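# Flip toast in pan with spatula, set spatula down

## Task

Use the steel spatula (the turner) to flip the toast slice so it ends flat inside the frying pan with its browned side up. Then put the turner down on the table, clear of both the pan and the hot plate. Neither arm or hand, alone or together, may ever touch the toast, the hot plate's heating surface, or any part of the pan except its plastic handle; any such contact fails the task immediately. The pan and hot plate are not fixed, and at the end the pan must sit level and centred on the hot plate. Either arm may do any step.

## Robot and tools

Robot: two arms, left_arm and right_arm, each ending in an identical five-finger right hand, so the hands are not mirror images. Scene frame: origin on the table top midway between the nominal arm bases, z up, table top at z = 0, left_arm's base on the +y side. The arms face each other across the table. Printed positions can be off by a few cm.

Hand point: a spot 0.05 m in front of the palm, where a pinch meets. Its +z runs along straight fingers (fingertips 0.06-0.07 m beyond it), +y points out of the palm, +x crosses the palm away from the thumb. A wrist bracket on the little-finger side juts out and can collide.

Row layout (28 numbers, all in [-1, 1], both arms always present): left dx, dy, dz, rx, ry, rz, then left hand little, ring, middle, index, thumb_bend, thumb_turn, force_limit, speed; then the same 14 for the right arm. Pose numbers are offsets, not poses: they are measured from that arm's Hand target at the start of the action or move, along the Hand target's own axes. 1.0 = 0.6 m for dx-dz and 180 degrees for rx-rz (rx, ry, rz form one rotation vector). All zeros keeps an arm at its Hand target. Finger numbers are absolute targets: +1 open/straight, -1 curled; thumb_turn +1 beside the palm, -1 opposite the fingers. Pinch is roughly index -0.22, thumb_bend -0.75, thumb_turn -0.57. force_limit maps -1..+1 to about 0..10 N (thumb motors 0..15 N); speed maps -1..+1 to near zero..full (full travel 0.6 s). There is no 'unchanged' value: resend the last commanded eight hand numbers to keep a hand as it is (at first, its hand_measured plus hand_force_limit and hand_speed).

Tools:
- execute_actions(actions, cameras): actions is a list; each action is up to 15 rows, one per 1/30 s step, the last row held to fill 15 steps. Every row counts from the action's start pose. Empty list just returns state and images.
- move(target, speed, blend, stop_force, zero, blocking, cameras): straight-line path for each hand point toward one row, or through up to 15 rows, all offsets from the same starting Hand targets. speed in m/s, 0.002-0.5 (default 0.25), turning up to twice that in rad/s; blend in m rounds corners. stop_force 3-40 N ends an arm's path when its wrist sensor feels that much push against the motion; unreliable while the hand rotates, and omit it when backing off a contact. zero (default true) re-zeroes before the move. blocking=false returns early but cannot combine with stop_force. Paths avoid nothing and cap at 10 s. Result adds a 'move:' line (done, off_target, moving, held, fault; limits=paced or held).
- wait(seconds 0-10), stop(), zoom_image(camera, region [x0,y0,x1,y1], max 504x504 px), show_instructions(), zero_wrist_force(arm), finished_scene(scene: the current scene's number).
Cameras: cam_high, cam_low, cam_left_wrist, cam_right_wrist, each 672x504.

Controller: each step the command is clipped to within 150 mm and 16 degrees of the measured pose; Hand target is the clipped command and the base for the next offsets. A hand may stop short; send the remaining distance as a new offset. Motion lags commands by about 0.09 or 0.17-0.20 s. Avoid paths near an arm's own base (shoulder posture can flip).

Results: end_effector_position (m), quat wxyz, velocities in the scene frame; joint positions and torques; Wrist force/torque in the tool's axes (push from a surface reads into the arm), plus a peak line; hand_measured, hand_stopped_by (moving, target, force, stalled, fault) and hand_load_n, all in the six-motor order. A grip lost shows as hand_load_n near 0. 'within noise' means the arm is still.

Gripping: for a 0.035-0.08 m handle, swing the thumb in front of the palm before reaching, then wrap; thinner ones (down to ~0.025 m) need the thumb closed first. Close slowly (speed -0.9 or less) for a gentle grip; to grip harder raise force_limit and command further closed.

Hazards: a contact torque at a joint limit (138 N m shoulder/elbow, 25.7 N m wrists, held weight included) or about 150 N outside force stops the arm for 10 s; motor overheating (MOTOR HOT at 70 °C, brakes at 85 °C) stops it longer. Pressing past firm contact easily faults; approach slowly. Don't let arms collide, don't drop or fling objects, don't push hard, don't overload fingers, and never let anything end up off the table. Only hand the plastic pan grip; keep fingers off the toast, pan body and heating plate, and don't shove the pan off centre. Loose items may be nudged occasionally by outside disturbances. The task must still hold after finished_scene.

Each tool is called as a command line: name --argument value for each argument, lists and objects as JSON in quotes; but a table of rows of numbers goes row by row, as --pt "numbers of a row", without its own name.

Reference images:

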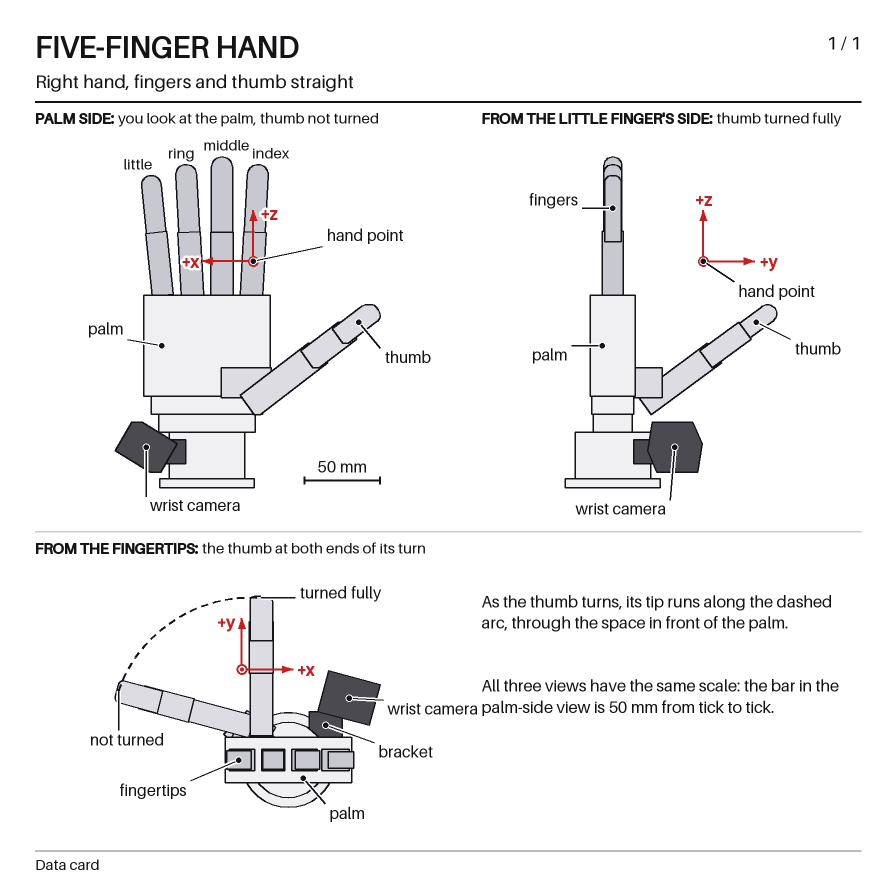

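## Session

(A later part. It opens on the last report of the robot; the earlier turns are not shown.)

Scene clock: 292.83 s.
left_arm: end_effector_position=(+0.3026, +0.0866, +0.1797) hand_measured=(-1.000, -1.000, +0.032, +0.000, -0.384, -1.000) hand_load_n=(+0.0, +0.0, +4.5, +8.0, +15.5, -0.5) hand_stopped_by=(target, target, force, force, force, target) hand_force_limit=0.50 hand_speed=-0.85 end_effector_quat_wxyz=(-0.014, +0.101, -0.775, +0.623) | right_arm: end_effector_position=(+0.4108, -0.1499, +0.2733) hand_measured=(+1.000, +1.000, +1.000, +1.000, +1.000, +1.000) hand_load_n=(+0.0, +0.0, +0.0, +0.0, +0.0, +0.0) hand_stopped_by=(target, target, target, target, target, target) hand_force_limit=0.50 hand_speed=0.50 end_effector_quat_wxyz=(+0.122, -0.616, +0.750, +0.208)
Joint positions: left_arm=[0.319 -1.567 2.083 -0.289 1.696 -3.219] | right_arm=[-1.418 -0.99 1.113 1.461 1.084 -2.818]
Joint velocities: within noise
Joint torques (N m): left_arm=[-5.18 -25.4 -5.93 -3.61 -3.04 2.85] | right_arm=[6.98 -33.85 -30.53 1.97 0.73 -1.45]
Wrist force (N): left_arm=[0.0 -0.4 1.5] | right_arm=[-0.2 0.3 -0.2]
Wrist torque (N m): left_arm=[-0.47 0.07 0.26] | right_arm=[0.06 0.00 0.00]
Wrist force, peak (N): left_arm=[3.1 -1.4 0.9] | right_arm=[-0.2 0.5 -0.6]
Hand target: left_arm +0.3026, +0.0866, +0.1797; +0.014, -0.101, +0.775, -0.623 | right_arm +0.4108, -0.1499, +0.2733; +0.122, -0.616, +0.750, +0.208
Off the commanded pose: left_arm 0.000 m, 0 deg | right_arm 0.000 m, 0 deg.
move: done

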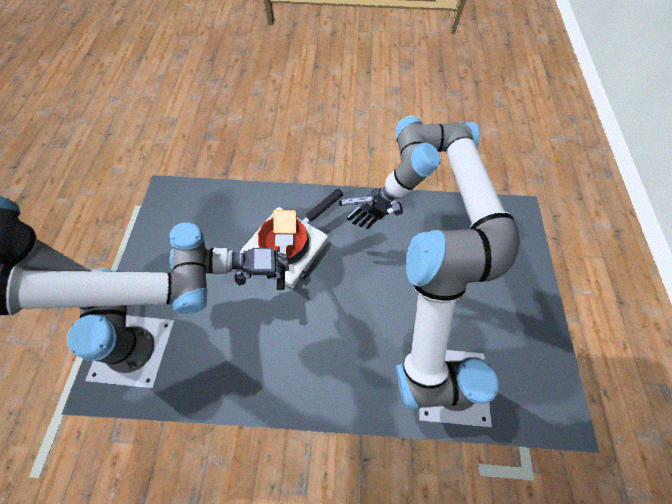

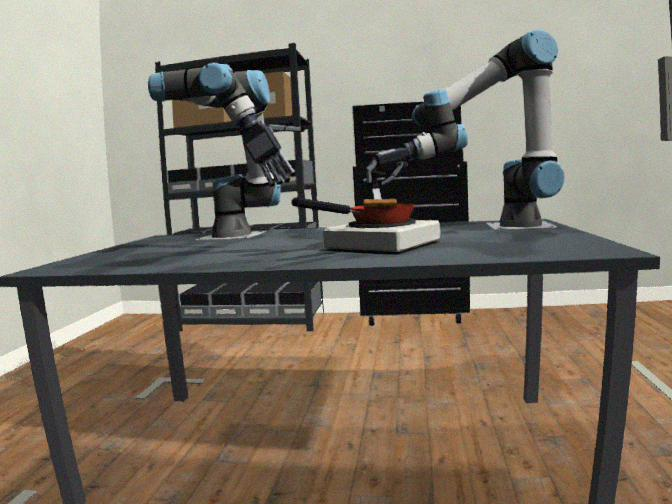

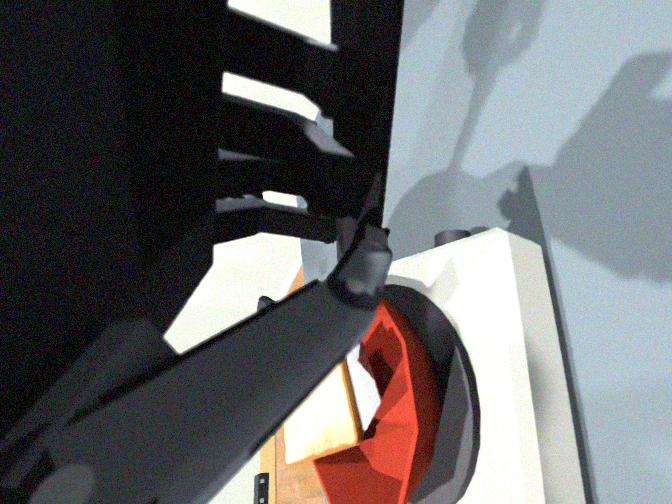

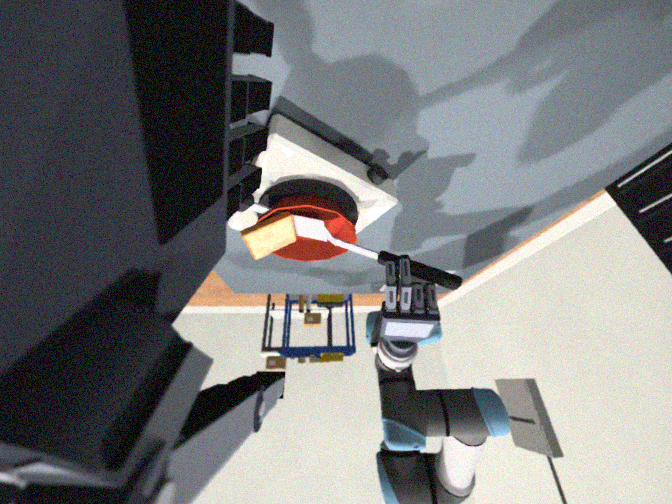

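execute_actions --actions '[[[0.0331,0.0034,0.0008,0,0,0,-1,-1,-0.3,-0.45,-0.8,-1,0.5,-0.85,0,0,0,0,0,0,1,1,1,1,1,1,0.5,0.5],[0.0331,0.0034,0.0008,0,0,0,-1,-1,-0.3,-0.45,-0.8,-1,0.5,-0.85,0,0,0,0,0,0,1,1,1,1,1,1,0.5,0.5],[0.0331,0.0034,0.0008,0,0,0,-1,-1,-0.3,-0.45,-0.8,-1,0.5,-0.85,0,0,0,0,0,0,1,1,1,1,1,1,0.5,0.5],[0,0,0,0,0,0,-1,-1,-0.3,-0.45,-0.8,-1,0.5,-0.85,0,0,0,0,0,0,1,1,1,1,1,1,0.5,0.5],[0,0,0,0,0,0,-1,-1,-0.3,-0.45,-0.8,-1,0.5,-0.85,0,0,0,0,0,0,1,1,1,1,1,1,0.5,0.5],[0,0,0,0,0,0,-1,-1,-0.3,-0.45,-0.8,-1,0.5,-0.85,0,0,0,0,0,0,1,1,1,1,1,1,0.5,0.5],[0,0,0,0,0,0,-1,-1,-0.3,-0.45,-0.8,-1,0.5,-0.85,0,0,0,0,0,0,1,1,1,1,1,1,0.5,0.5],[0.0331,0.0034,0.0008,0,0,0,-1,-1,-0.3,-0.45,-0.8,-1,0.5,-0.85,0,0,0,0,0,0,1,1,1,1,1,1,0.5,0.5],[0.0331,0.0034,0.0008,0,0,0,-1,-1,-0.3,-0.45,-0.8,-1,0.5,-0.85,0,0,0,0,0,0,1,1,1,1,1,1,0.5,0.5],[0.0331,0.0034,0.0008,0,0,0,-1,-1,-0.3,-0.45,-0.8,-1,0.5,-0.85,0,0,0,0,0,0,1,1,1,1,1,1,0.5,0.5],[0,0,0,0,0,0,-1,-1,-0.3,-0.45,-0.8,-1,0.5,-0.85,0,0,0,0,0,0,1,1,1,1,1,1,0.5,0.5]]]'

zoom_image --camera "cam_right_wrist" --region '[235, 170, 375, 280]'

zoom_image --camera "cam_high" --region '[230, 200, 350, 310]'

Scene clock: 308.77 s.
left_arm: end_effector_position=(+0.3025, +0.0867, +0.1797) hand_measured=(-1.000, -1.000, +0.032, +0.000, -0.384, -1.000) hand_load_n=(+0.0, +0.0, +4.5, +8.0, +15.5, -0.5) hand_stopped_by=(target, target, force, force, force, target) hand_force_limit=0.50 hand_speed=-0.85 end_effector_quat_wxyz=(-0.014, +0.101, -0.775, +0.623) | right_arm: end_effector_position=(+0.4108, -0.1499, +0.2733) hand_measured=(+1.000, +1.000, +1.000, +1.000, +1.000, +1.000) hand_load_n=(+0.0, +0.0, +0.0, +0.0, -0.5, +0.0) hand_stopped_by=(target, target, target, target, target, target) hand_force_limit=0.50 hand_speed=0.50 end_effector_quat_wxyz=(+0.122, -0.616, +0.750, +0.208)
Joint positions: left_arm=[0.318 -1.568 2.084 -0.289 1.695 -3.219] | right_arm=[-1.418 -0.99 1.113 1.461 1.084 -2.818]
Joint velocities: within noise
Joint torques (N m): left_arm=[10.56 -9.62 -33.41 1.55 2.69 2.24] | right_arm=[6.65 -34.32 -30.59 1.95 0.67 -1.46]
Wrist force (N): left_arm=[0.5 -0.5 1.4] | right_arm=[-0.2 0.4 -0.3]
Wrist torque (N m): left_arm=[-0.46 0.02 0.28] | right_arm=[0.09 0.00 0.00]
Wrist force, peak (N): left_arm=[-3.5 -0.6 1.6] | right_arm=[-0.3 0.3 -0.6]
Hand target: left_arm +0.3026, +0.0866, +0.1797; +0.014, -0.101, +0.775, -0.623 | right_arm +0.4108, -0.1499, +0.2733; +0.122, -0.616, +0.750, +0.208
Off the commanded pose: left_arm 0.000 m, 0 deg | right_arm 0.000 m, 0 deg.
Step readings (end_effector_position of left_arm | right_arm):
0: (+0.3026, +0.0866, +0.1797) | (+0.4108, -0.1499, +0.2733)
1: (+0.3026, +0.0866, +0.1797) | (+0.4108, -0.1499, +0.2733)
2: (+0.3014, +0.0866, +0.1797) | (+0.4108, -0.1499, +0.2733)
4: (+0.2938, +0.0854, +0.1796) | (+0.4108, -0.1499, +0.2733)
8: (+0.2977, +0.0857, +0.1796) | (+0.4108, -0.1499, +0.2733)
15: (+0.2972, +0.0856, +0.1796) | (+0.4108, -0.1499, +0.2733)

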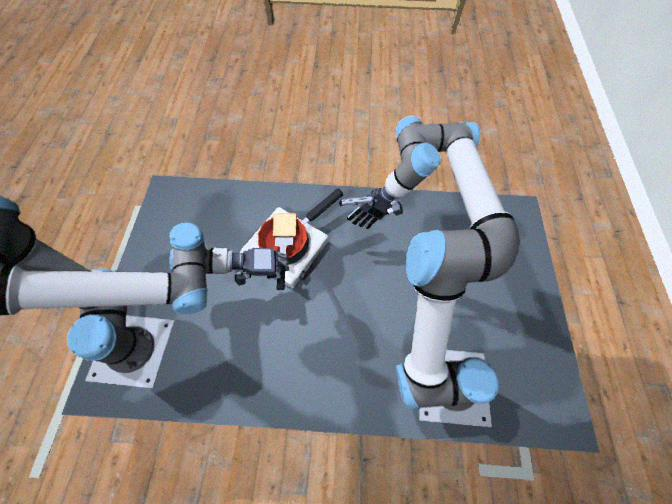

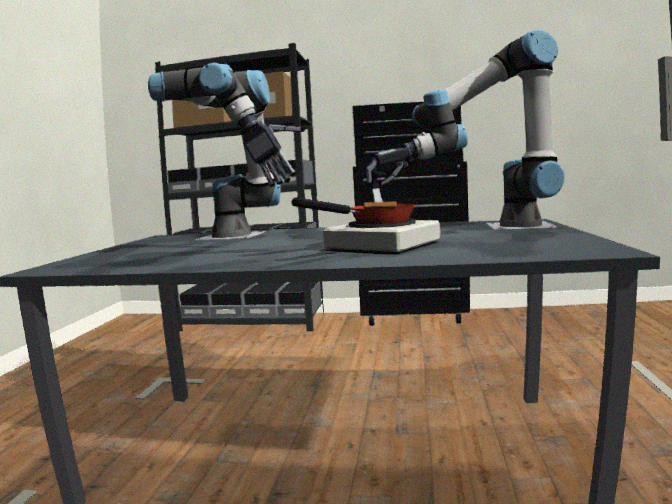

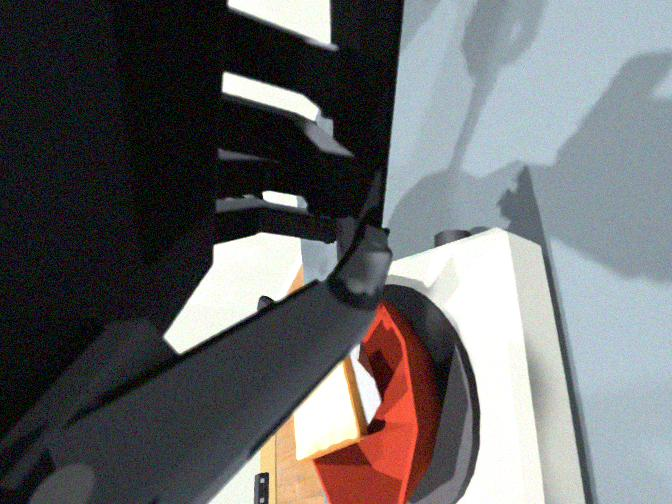

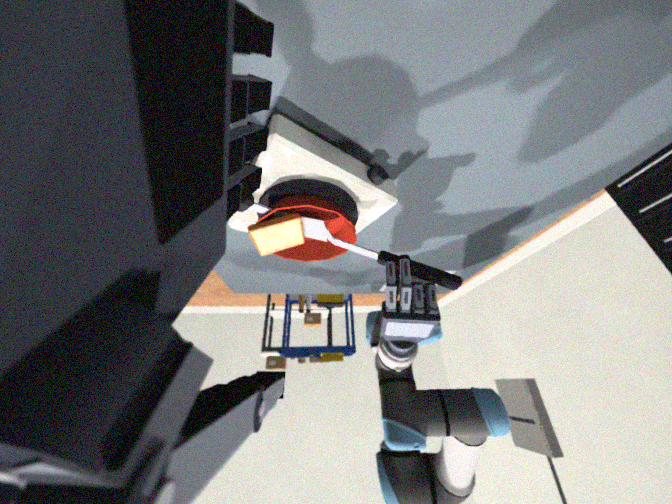

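Scaled by 3.600.

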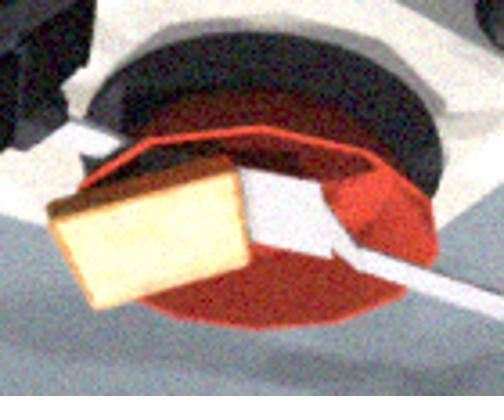

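Scaled by 4.200.

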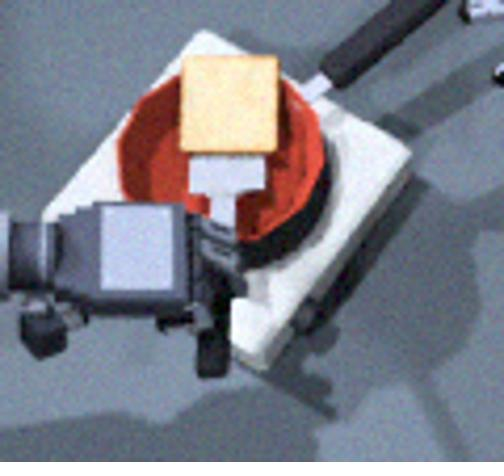

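execute_actions --actions '[[[0.0331,0.0034,0.0008,0,0,0,-1,-1,-0.3,-0.45,-0.8,-1,0.5,-0.85,0,0,0,0,0,0,1,1,1,1,1,1,0.5,0.5],[0.0331,0.0034,0.0008,0,0,0,-1,-1,-0.3,-0.45,-0.8,-1,0.5,-0.85,0,0,0,0,0,0,1,1,1,1,1,1,0.5,0.5],[0.0331,0.0034,0.0008,0,0,0,-1,-1,-0.3,-0.45,-0.8,-1,0.5,-0.85,0,0,0,0,0,0,1,1,1,1,1,1,0.5,0.5],[0,0,0,0,0,0,-1,-1,-0.3,-0.45,-0.8,-1,0.5,-0.85,0,0,0,0,0,0,1,1,1,1,1,1,0.5,0.5],[0,0,0,0,0,0,-1,-1,-0.3,-0.45,-0.8,-1,0.5,-0.85,0,0,0,0,0,0,1,1,1,1,1,1,0.5,0.5],[0,0,0,0,0,0,-1,-1,-0.3,-0.45,-0.8,-1,0.5,-0.85,0,0,0,0,0,0,1,1,1,1,1,1,0.5,0.5],[0,0,0,0,0,0,-1,-1,-0.3,-0.45,-0.8,-1,0.5,-0.85,0,0,0,0,0,0,1,1,1,1,1,1,0.5,0.5],[0.0331,0.0034,0.0008,0,0,0,-1,-1,-0.3,-0.45,-0.8,-1,0.5,-0.85,0,0,0,0,0,0,1,1,1,1,1,1,0.5,0.5],[0.0331,0.0034,0.0008,0,0,0,-1,-1,-0.3,-0.45,-0.8,-1,0.5,-0.85,0,0,0,0,0,0,1,1,1,1,1,1,0.5,0.5],[0.0331,0.0034,0.0008,0,0,0,-1,-1,-0.3,-0.45,-0.8,-1,0.5,-0.85,0,0,0,0,0,0,1,1,1,1,1,1,0.5,0.5],[0,0,0,0,0,0,-1,-1,-0.3,-0.45,-0.8,-1,0.5,-0.85,0,0,0,0,0,0,1,1,1,1,1,1,0.5,0.5]]]'

zoom_image --camera "cam_right_wrist" --region '[235, 170, 375, 280]'

zoom_image --camera "cam_high" --region '[230, 200, 350, 310]'

Scene clock: 316.07 s.
left_arm: end_effector_position=(+0.3025, +0.0867, +0.1797) hand_measured=(-1.000, -1.000, +0.032, +0.000, -0.384, -1.000) hand_load_n=(+0.0, +0.0, +4.5, +8.0, +15.5, -0.5) hand_stopped_by=(target, target, force, force, force, target) hand_force_limit=0.50 hand_speed=-0.85 end_effector_quat_wxyz=(-0.014, +0.101, -0.775, +0.623) | right_arm: end_effector_position=(+0.4108, -0.1499, +0.2733) hand_measured=(+1.000, +1.000, +1.000, +1.000, +1.000, +1.000) hand_load_n=(+0.0, +0.0, +0.0, +0.0, +0.0, +0.0) hand_stopped_by=(target, target, target, target, target, target) hand_force_limit=0.50 hand_speed=0.50 end_effector_quat_wxyz=(+0.122, -0.616, +0.750, +0.208)
Joint positions: left_arm=[0.318 -1.568 2.084 -0.289 1.695 -3.219] | right_arm=[-1.418 -0.99 1.113 1.461 1.084 -2.818]
Joint velocities: within noise
Joint torques (N m): left_arm=[10.35 -8.3 -34.43 1.53 2.48 2.67] | right_arm=[6.47 -34.23 -30.22 1.95 0.74 -1.4]
Wrist force (N): left_arm=[0.4 -0.3 1.8] | right_arm=[-0.3 0.4 -0.4]
Wrist torque (N m): left_arm=[-0.46 0.02 0.28] | right_arm=[0.11 0.02 -0.01]
Wrist force, peak (N): left_arm=[-3.6 -0.2 1.9] | right_arm=[-0.3 0.4 -0.6]
Hand target: left_arm +0.3026, +0.0866, +0.1797; +0.014, -0.101, +0.775, -0.623 | right_arm +0.4108, -0.1499, +0.2733; +0.122, -0.616, +0.750, +0.208
Off the commanded pose: left_arm 0.000 m, 0 deg | right_arm 0.000 m, 0 deg.
Step readings (end_effector_position of left_arm | right_arm):
0: (+0.3025, +0.0867, +0.1797) | (+0.4108, -0.1499, +0.2733)
1: (+0.3025, +0.0867, +0.1797) | (+0.4108, -0.1499, +0.2733)
2: (+0.3017, +0.0867, +0.1798) | (+0.4108, -0.1499, +0.2733)
4: (+0.2942, +0.0855, +0.1796) | (+0.4108, -0.1499, +0.2733)
8: (+0.2975, +0.0857, +0.1796) | (+0.4108, -0.1499, +0.2733)
15: (+0.2970, +0.0855, +0.1796) | (+0.4108, -0.1499, +0.2733)

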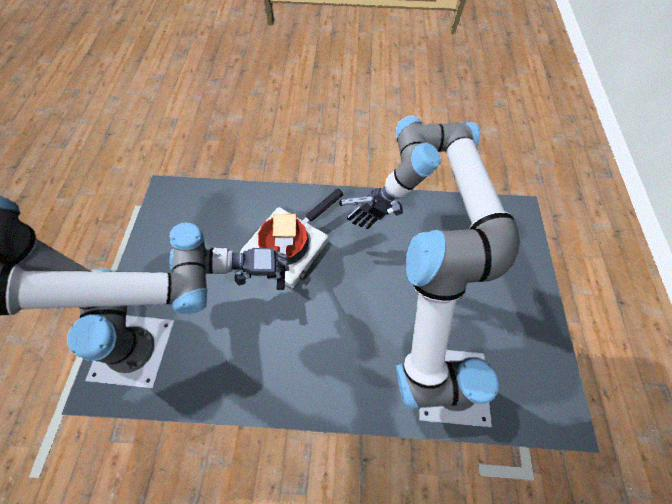

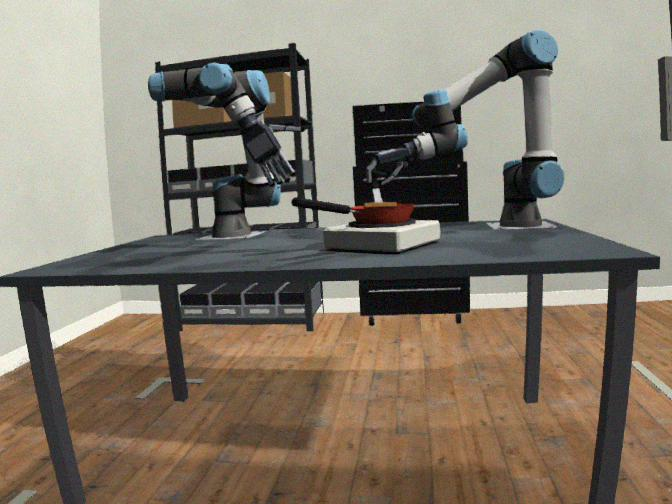

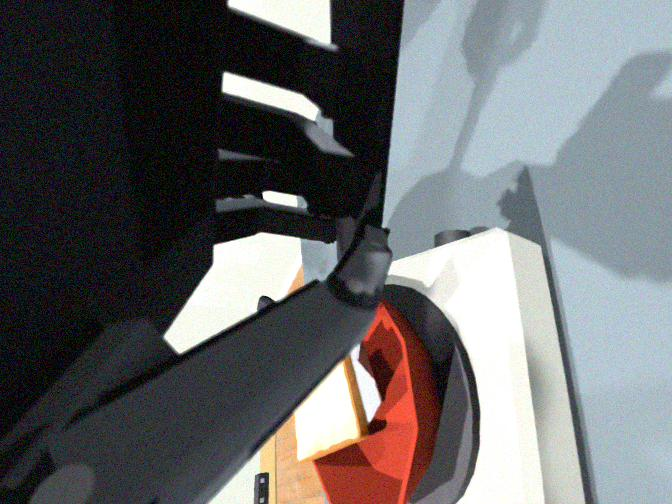

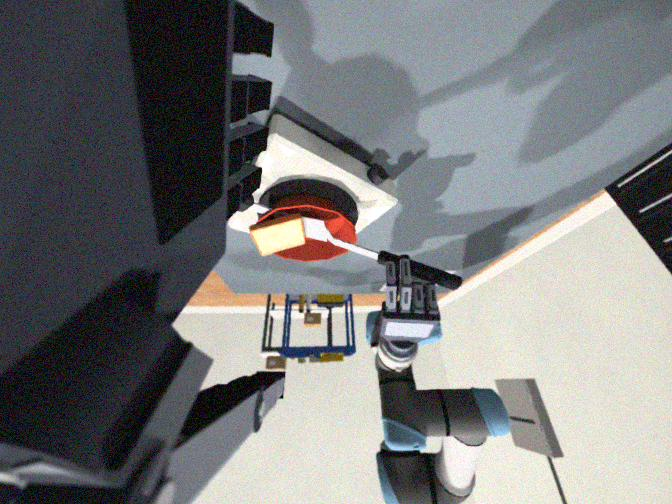

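Scaled by 3.600.

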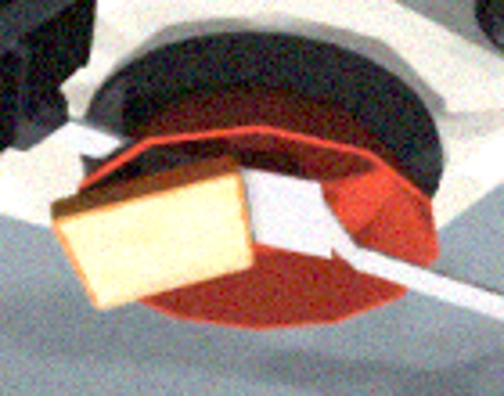

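Scaled by 4.200.

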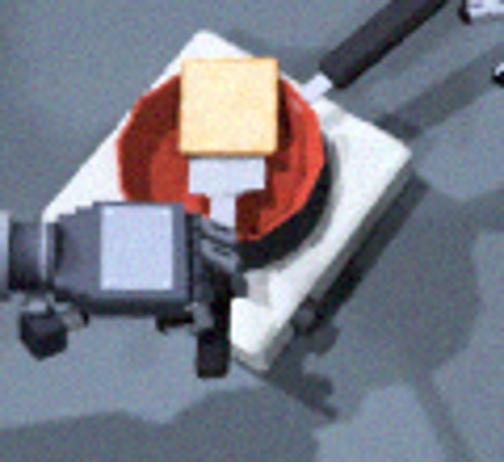

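move --target '[0.022,0.0163,0.0038,0,-0.01,0.0433,-1,-1,-0.3,-0.45,-0.8,-1,0.5,-0.85,0,0,0,0,0,0,1,1,1,1,1,1,0.5,0.5]' --speed 0.05

zoom_image --camera "cam_right_wrist" --region '[235, 170, 375, 280]'

zoom_image --camera "cam_high" --region '[230, 200, 350, 310]'

Scene clock: 326.43 s.
left_arm: end_effector_position=(+0.2887, +0.0841, +0.1711) hand_measured=(-1.000, -1.000, +0.032, +0.000, -0.384, -1.000) hand_load_n=(+0.0, +0.0, +4.5, +7.0, +16.0, -1.5) hand_stopped_by=(target, target, force, force, force, target) hand_force_limit=0.50 hand_speed=-0.85 end_effector_quat_wxyz=(-0.068, +0.057, -0.780, +0.619) | right_arm: end_effector_position=(+0.4108, -0.1499, +0.2733) hand_measured=(+1.000, +1.000, +1.000, +1.000, +1.000, +1.000) hand_load_n=(+0.0, +0.0, +0.0, +0.5, +0.0, +0.0) hand_stopped_by=(target, target, target, target, target, target) hand_force_limit=0.50 hand_speed=0.50 end_effector_quat_wxyz=(+0.122, -0.616, +0.750, +0.208)
Joint positions: left_arm=[0.222 -1.585 2.137 -0.326 1.571 -3.105] | right_arm=[-1.418 -0.99 1.113 1.461 1.084 -2.818]
Joint velocities: within noise
Joint torques (N m): left_arm=[-7.46 -23.42 -6.86 -3.99 -2.77 2.34] | right_arm=[6.08 -34.31 -29.76 1.82 0.7 -1.28]
Wrist force (N): left_arm=[-0.5 1.1 1.9] | right_arm=[-0.1 0.4 -0.3]
Wrist torque (N m): left_arm=[-0.52 0.17 -0.02] | right_arm=[0.09 -0.01 0.00]
Wrist force, peak (N): left_arm=[-0.7 1.0 2.1] | right_arm=[-0.3 0.6 -0.5]
Hand target: left_arm +0.2886, +0.0841, +0.1711; +0.069, -0.057, +0.780, -0.619 | right_arm +0.4108, -0.1499, +0.2733; +0.122, -0.616, +0.750, +0.208
Off the commanded pose: left_arm 0.000 m, 0 deg | right_arm 0.000 m, 0 deg.
move: done

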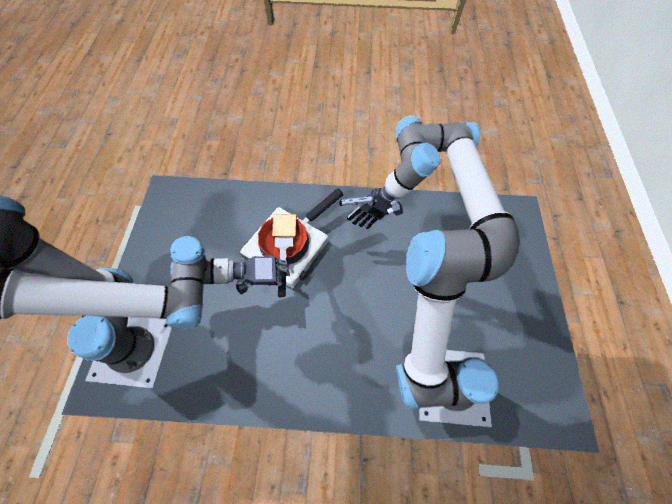

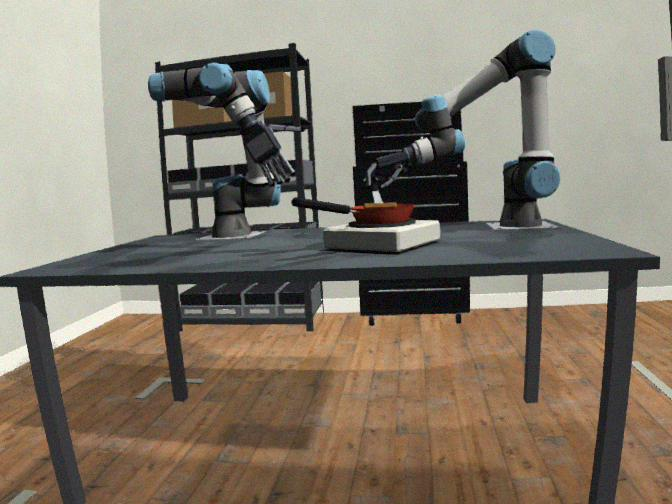

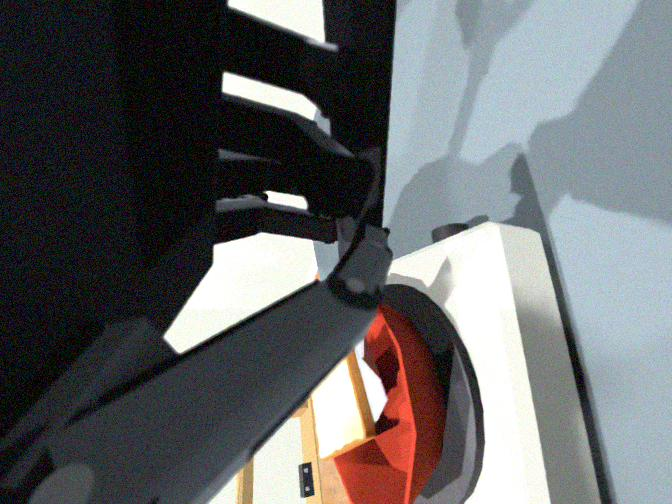

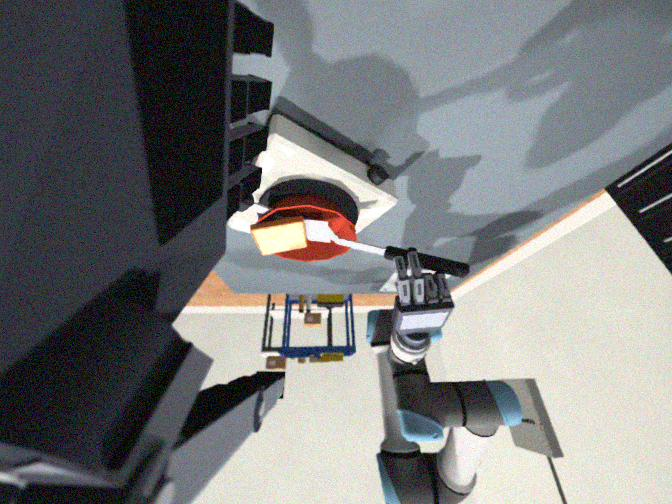

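Scaled by 3.600.

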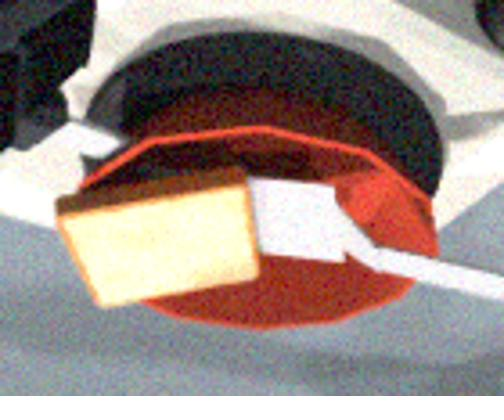

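Scaled by 4.200.

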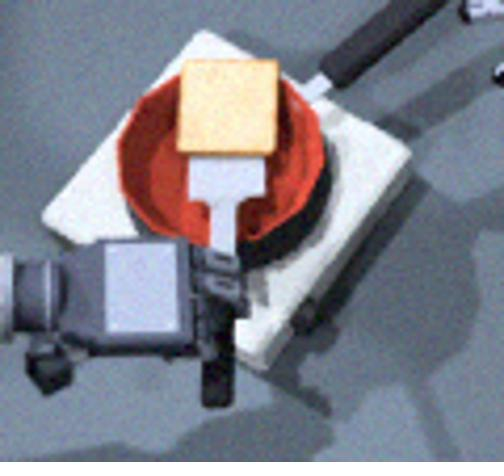

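execute_actions --actions '[[[0.0416,-0.0014,-0.0003,0,0,0,-1,-1,-0.3,-0.45,-0.8,-1,0.5,-0.85,0,0,0,0,0,0,1,1,1,1,1,1,0.5,0.5],[0.0416,-0.0014,-0.0003,0,0,0,-1,-1,-0.3,-0.45,-0.8,-1,0.5,-0.85,0,0,0,0,0,0,1,1,1,1,1,1,0.5,0.5],[0.0416,-0.0014,-0.0003,0,0,0,-1,-1,-0.3,-0.45,-0.8,-1,0.5,-0.85,0,0,0,0,0,0,1,1,1,1,1,1,0.5,0.5],[0,0,0,0,0,0,-1,-1,-0.3,-0.45,-0.8,-1,0.5,-0.85,0,0,0,0,0,0,1,1,1,1,1,1,0.5,0.5],[0,0,0,0,0,0,-1,-1,-0.3,-0.45,-0.8,-1,0.5,-0.85,0,0,0,0,0,0,1,1,1,1,1,1,0.5,0.5],[0,0,0,0,0,0,-1,-1,-0.3,-0.45,-0.8,-1,0.5,-0.85,0,0,0,0,0,0,1,1,1,1,1,1,0.5,0.5],[0,0,0,0,0,0,-1,-1,-0.3,-0.45,-0.8,-1,0.5,-0.85,0,0,0,0,0,0,1,1,1,1,1,1,0.5,0.5],[0.0416,-0.0014,-0.0003,0,0,0,-1,-1,-0.3,-0.45,-0.8,-1,0.5,-0.85,0,0,0,0,0,0,1,1,1,1,1,1,0.5,0.5],[0.0416,-0.0014,-0.0003,0,0,0,-1,-1,-0.3,-0.45,-0.8,-1,0.5,-0.85,0,0,0,0,0,0,1,1,1,1,1,1,0.5,0.5],[0.0416,-0.0014,-0.0003,0,0,0,-1,-1,-0.3,-0.45,-0.8,-1,0.5,-0.85,0,0,0,0,0,0,1,1,1,1,1,1,0.5,0.5],[0,0,0,0,0,0,-1,-1,-0.3,-0.45,-0.8,-1,0.5,-0.85,0,0,0,0,0,0,1,1,1,1,1,1,0.5,0.5]]]'

zoom_image --camera "cam_right_wrist" --region '[235, 170, 375, 280]'

zoom_image --camera "cam_high" --region '[230, 200, 350, 310]'

Scene clock: 334.80 s.
left_arm: end_effector_position=(+0.2885, +0.0843, +0.1711) hand_measured=(-1.000, -1.000, +0.032, +0.000, -0.384, -1.000) hand_load_n=(+0.0, +0.0, +5.0, +6.5, +15.5, -1.5) hand_stopped_by=(target, target, force, force, force, target) hand_force_limit=0.50 hand_speed=-0.85 end_effector_quat_wxyz=(-0.069, +0.058, -0.780, +0.619) | right_arm: end_effector_position=(+0.4108, -0.1499, +0.2733) hand_measured=(+1.000, +1.000, +1.000, +1.000, +1.000, +1.000) hand_load_n=(+0.0, +0.0, +0.0, +0.0, +0.0, +0.0) hand_stopped_by=(target, target, target, target, target, target) hand_force_limit=0.50 hand_speed=0.50 end_effector_quat_wxyz=(+0.122, -0.616, +0.750, +0.208)
Joint positions: left_arm=[0.221 -1.585 2.138 -0.327 1.569 -3.105] | right_arm=[-1.418 -0.99 1.113 1.461 1.084 -2.818]
Joint velocities: within noise
Joint torques (N m): left_arm=[9.03 -9.4 -34.89 -3.92 2.44 2.67] | right_arm=[6.21 -34.6 -30.46 1.69 0.69 -1.26]
Wrist force (N): left_arm=[-0.6 0.8 1.7] | right_arm=[-0.2 0.1 -0.3]
Wrist torque (N m): left_arm=[-0.56 0.20 -0.05] | right_arm=[0.05 0.01 -0.02]
Wrist force, peak (N): left_arm=[3.7 1.0 3.1] | right_arm=[-0.3 0.4 -0.7]
Hand target: left_arm +0.2886, +0.0841, +0.1711; +0.069, -0.057, +0.780, -0.619 | right_arm +0.4108, -0.1499, +0.2733; +0.122, -0.616, +0.750, +0.208
Off the commanded pose: left_arm 0.000 m, 0 deg | right_arm 0.000 m, 0 deg.
Step readings (end_effector_position of left_arm | right_arm):
0: (+0.2886, +0.0841, +0.1711) | (+0.4108, -0.1499, +0.2733)
1: (+0.2886, +0.0841, +0.1711) | (+0.4108, -0.1499, +0.2733)
2: (+0.2876, +0.0843, +0.1711) | (+0.4108, -0.1499, +0.2733)
4: (+0.2785, +0.0828, +0.1710) | (+0.4108, -0.1499, +0.2733)
8: (+0.2821, +0.0828, +0.1709) | (+0.4108, -0.1499, +0.2733)
15: (+0.2814, +0.0828, +0.1709) | (+0.4108, -0.1499, +0.2733)

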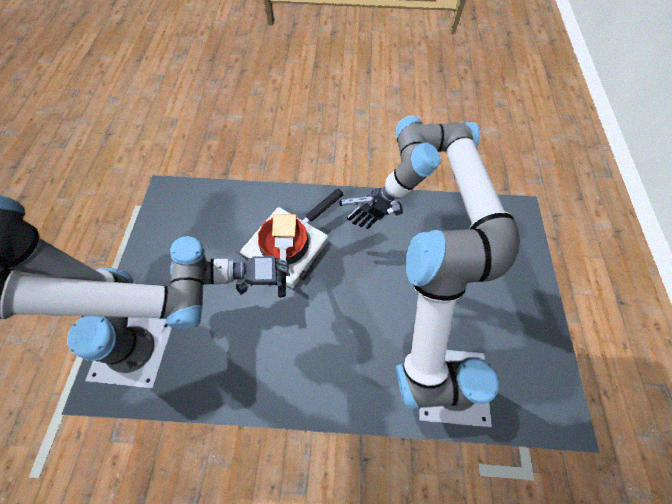

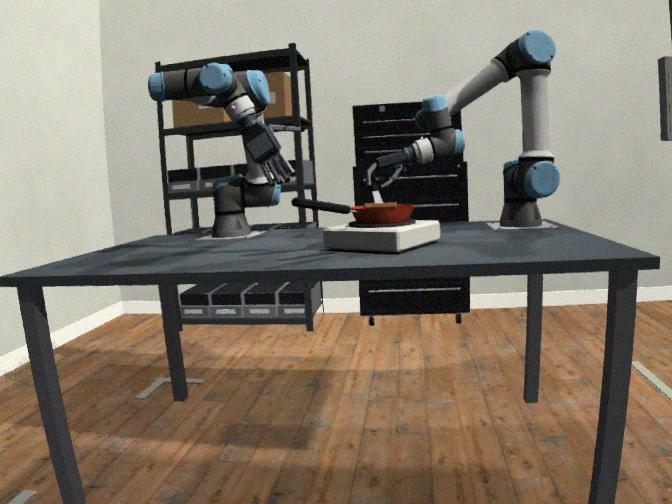

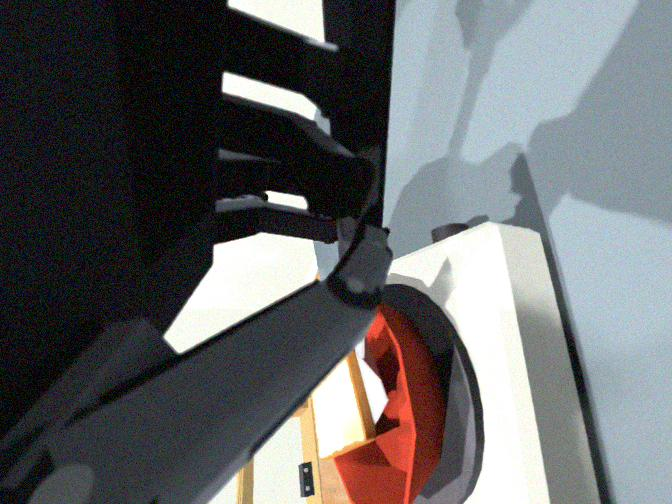

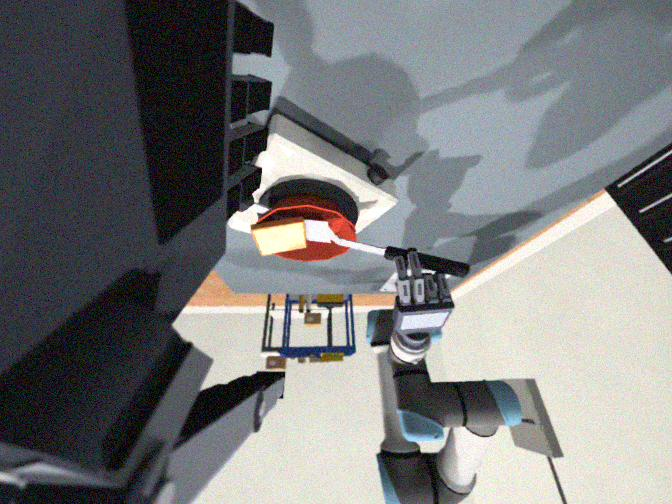

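Scaled by 3.600.

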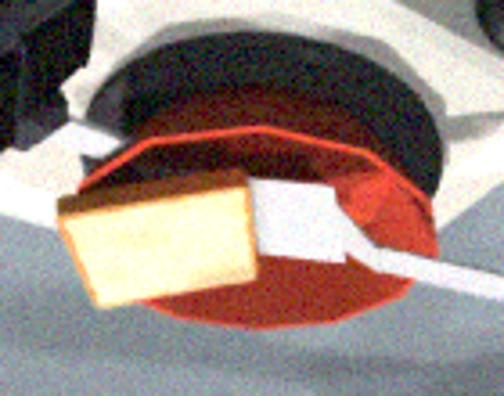

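Scaled by 4.200.

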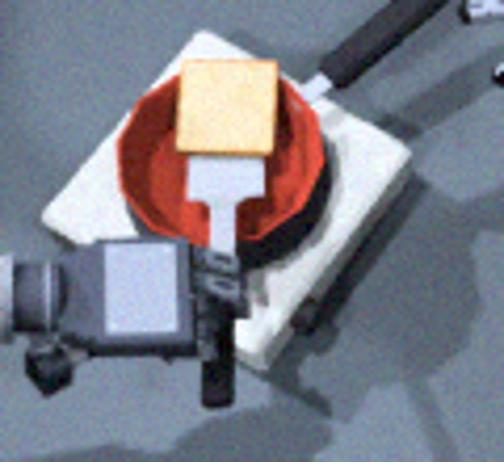

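execute_actions --actions '[[[-0.0252,-0.0041,-0.0009,0,0,0,-1,-1,-0.3,-0.45,-0.8,-1,0.5,-0.85,0,0,0,0,0,0,1,1,1,1,1,1,0.5,0.5]]]'

zoom_image --camera "cam_high" --region '[230, 200, 350, 310]'

Scene clock: 346.87 s.
left_arm: end_effector_position=(+0.3034, +0.0867, +0.1741) hand_measured=(-1.000, -1.000, +0.032, +0.000, -0.384, -1.000) hand_load_n=(+0.0, +0.0, +5.0, +6.0, +16.0, -2.5) hand_stopped_by=(target, target, force, force, force, target) hand_force_limit=0.50 hand_speed=-0.85 end_effector_quat_wxyz=(-0.069, +0.057, -0.780, +0.619) | right_arm: end_effector_position=(+0.4108, -0.1499, +0.2733) hand_measured=(+1.000, +1.000, +1.000, +1.000, +1.000, +1.000) hand_load_n=(+0.0, +0.0, +0.0, +0.0, +0.0, +0.0) hand_stopped_by=(target, target, target, target, target, target) hand_force_limit=0.50 hand_speed=0.50 end_effector_quat_wxyz=(+0.122, -0.616, +0.750, +0.208)
Joint positions: left_arm=[0.27 -1.572 2.116 -0.317 1.618 -3.094] | right_arm=[-1.418 -0.99 1.113 1.461 1.084 -2.818]
Joint velocities: within noise
Joint torques (N m): left_arm=[9.58 -10.4 -34.45 1.1 2.49 2.7] | right_arm=[5.94 -34.38 -29.97 1.77 0.74 -1.18]
Wrist force (N): left_arm=[1.3 0.3 1.0] | right_arm=[-0.4 0.2 -0.1]
Wrist torque (N m): left_arm=[-0.54 0.13 -0.04] | right_arm=[0.06 0.03 -0.02]
Wrist force, peak (N): left_arm=[2.0 1.6 1.6] | right_arm=[-0.4 0.5 -0.5]
Hand target: left_arm +0.3034, +0.0867, +0.1741; +0.069, -0.057, +0.780, -0.619 | right_arm +0.4108, -0.1499, +0.2733; +0.122, -0.616, +0.750, +0.208
Off the commanded pose: left_arm 0.000 m, 0 deg | right_arm 0.000 m, 0 deg.
Step readings (end_effector_position of left_arm | right_arm):
0: (+0.2885, +0.0843, +0.1711) | (+0.4108, -0.1499, +0.2733)
1: (+0.2885, +0.0843, +0.1711) | (+0.4108, -0.1499, +0.2733)
2: (+0.2892, +0.0842, +0.1713) | (+0.4108, -0.1499, +0.2733)
4: (+0.2956, +0.0853, +0.1727) | (+0.4108, -0.1499, +0.2733)
8: (+0.3015, +0.0865, +0.1738) | (+0.4108, -0.1499, +0.2733)
15: (+0.3033, +0.0867, +0.1741) | (+0.4108, -0.1499, +0.2733)

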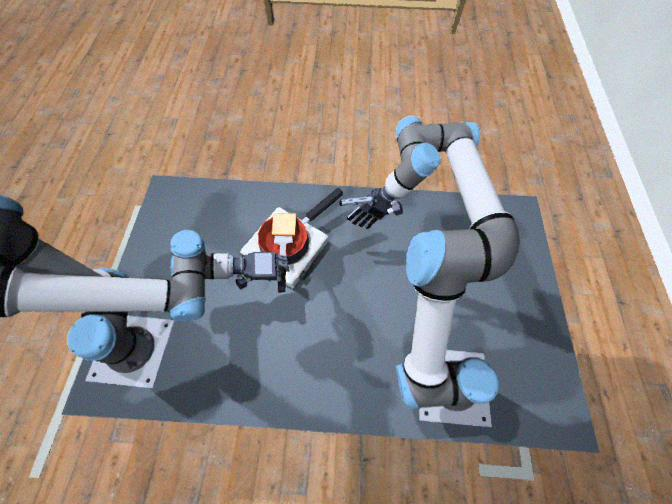

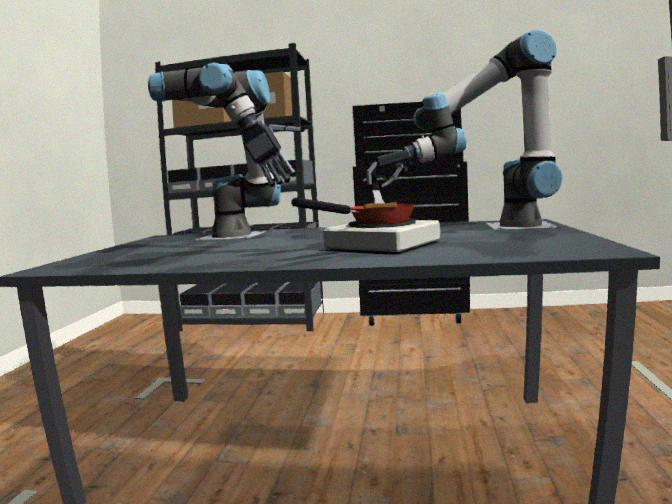

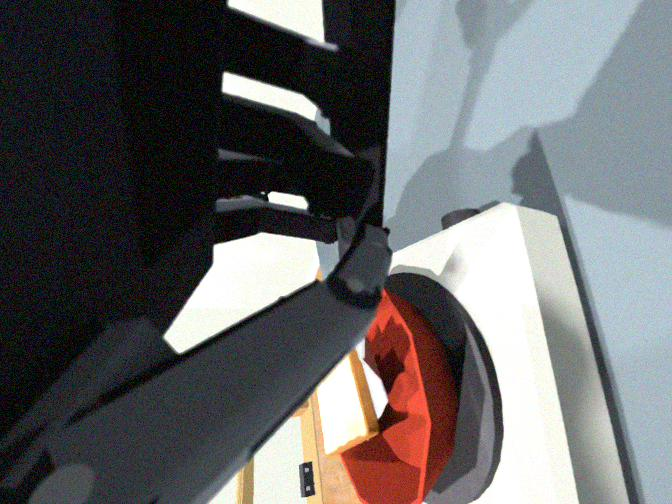

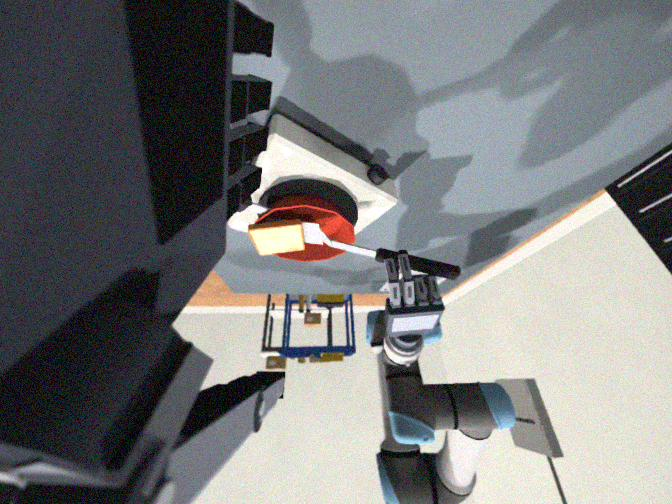

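Scaled by 4.200.

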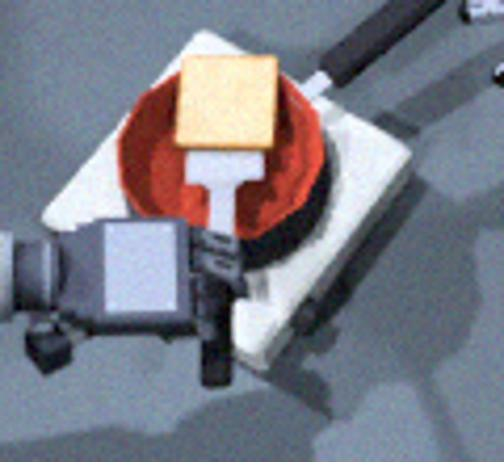

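move --pt "0.0158 0.0131 0.003 0 -0.0062 0.0271 -1 -1 -0.3 -0.45 -0.8 -1 0.5 -0.85 0 0 0 0 0 0 1 1 1 1 1 1 0.5 0.5" --pt "0.0305 0.0237 0.0055 0 -0.0124 0.0542 -1 -1 -0.3 -0.45 -0.8 -1 0.5 -0.85 0 0 0 0 0 0 1 1 1 1 1 1 0.5 0.5" --speed 0.05

zoom_image --camera "cam_high" --region '[230, 200, 350, 310]'

zoom_image --camera "cam_right_wrist" --region '[235, 170, 375, 280]'

Scene clock: 354.33 s.
left_arm: end_effector_position=(+0.2860, +0.0836, +0.1589) hand_measured=(-1.000, -1.000, +0.032, +0.000, -0.384, -1.000) hand_load_n=(-0.5, +0.0, +5.0, +6.0, +15.5, -2.0) hand_stopped_by=(target, target, force, force, force, target) hand_force_limit=0.50 hand_speed=-0.85 end_effector_quat_wxyz=(+0.136, -0.003, +0.781, -0.610) | right_arm: end_effector_position=(+0.4108, -0.1499, +0.2733) hand_measured=(+1.000, +1.000, +1.000, +1.000, +1.000, +1.000) hand_load_n=(+0.5, +0.0, +0.0, +0.0, +0.0, +0.0) hand_stopped_by=(target, target, target, target, target, target) hand_force_limit=0.50 hand_speed=0.50 end_effector_quat_wxyz=(+0.122, -0.616, +0.750, +0.208)
Joint positions: left_arm=[0.149 -1.576 2.189 -0.391 1.461 -2.951] | right_arm=[-1.418 -0.99 1.113 1.461 1.084 -2.818]
Joint velocities: within noise
Joint torques (N m): left_arm=[-8.51 -9.5 -5.48 -3.7 -2.54 2.39] | right_arm=[6.25 -34.92 -29.79 1.57 0.68 -1.17]
Wrist force (N): left_arm=[-0.2 0.9 1.6] | right_arm=[-0.1 0.3 -0.2]
Wrist torque (N m): left_arm=[-0.52 0.21 -0.06] | right_arm=[0.07 -0.01 0.00]
Wrist force, peak (N): left_arm=[-0.1 1.1 2.1] | right_arm=[-0.3 0.5 -0.6]
Hand target: left_arm +0.2860, +0.0836, +0.1589; +0.136, -0.003, +0.781, -0.610 | right_arm +0.4108, -0.1499, +0.2733; +0.122, -0.616, +0.750, +0.208
Off the commanded pose: left_arm 0.000 m, 0 deg | right_arm 0.000 m, 0 deg.
move: done

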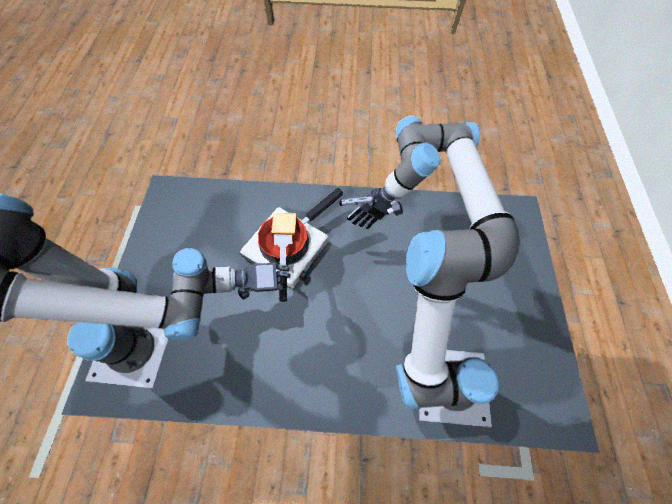

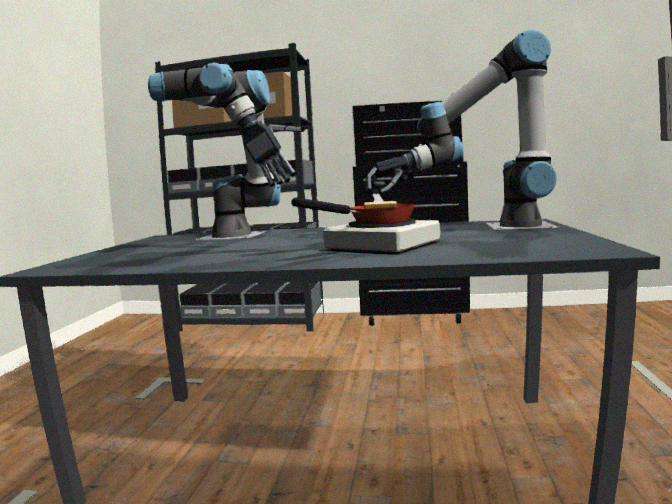

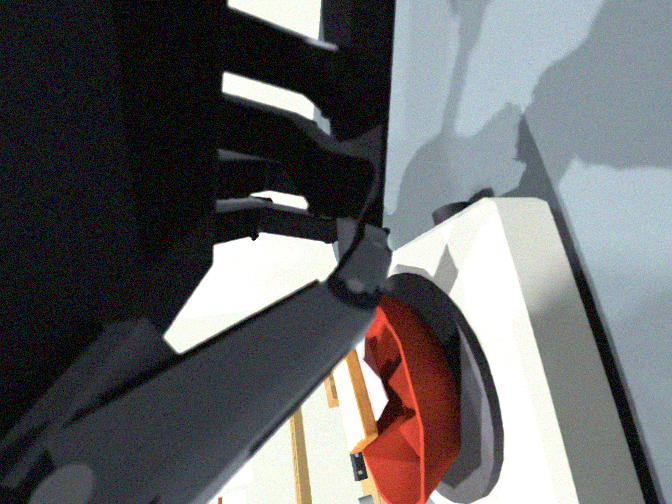

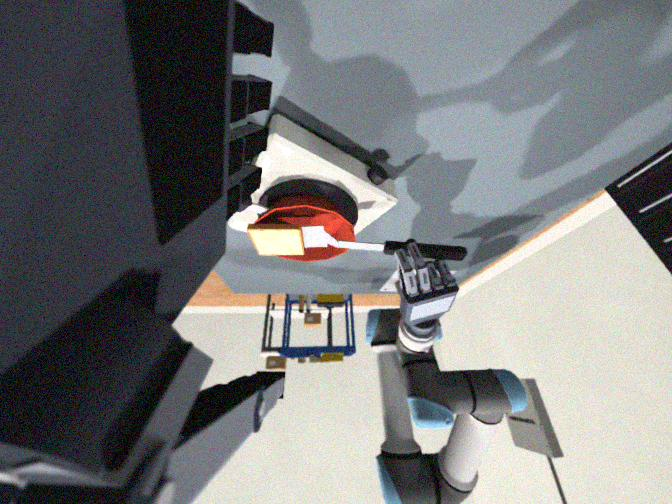

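Scaled by 4.200.

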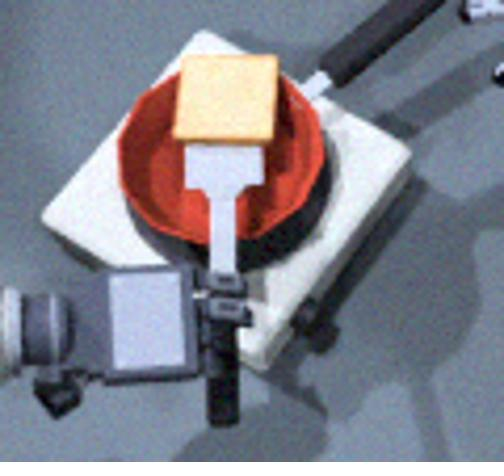

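Scaled by 3.600.

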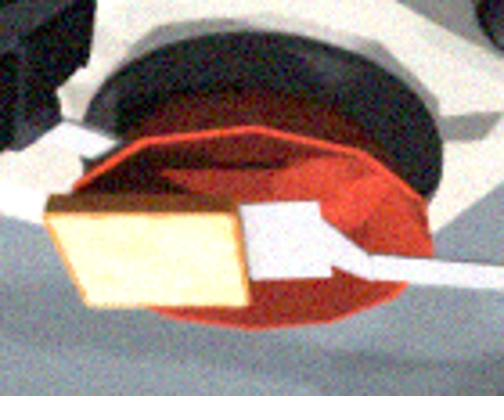

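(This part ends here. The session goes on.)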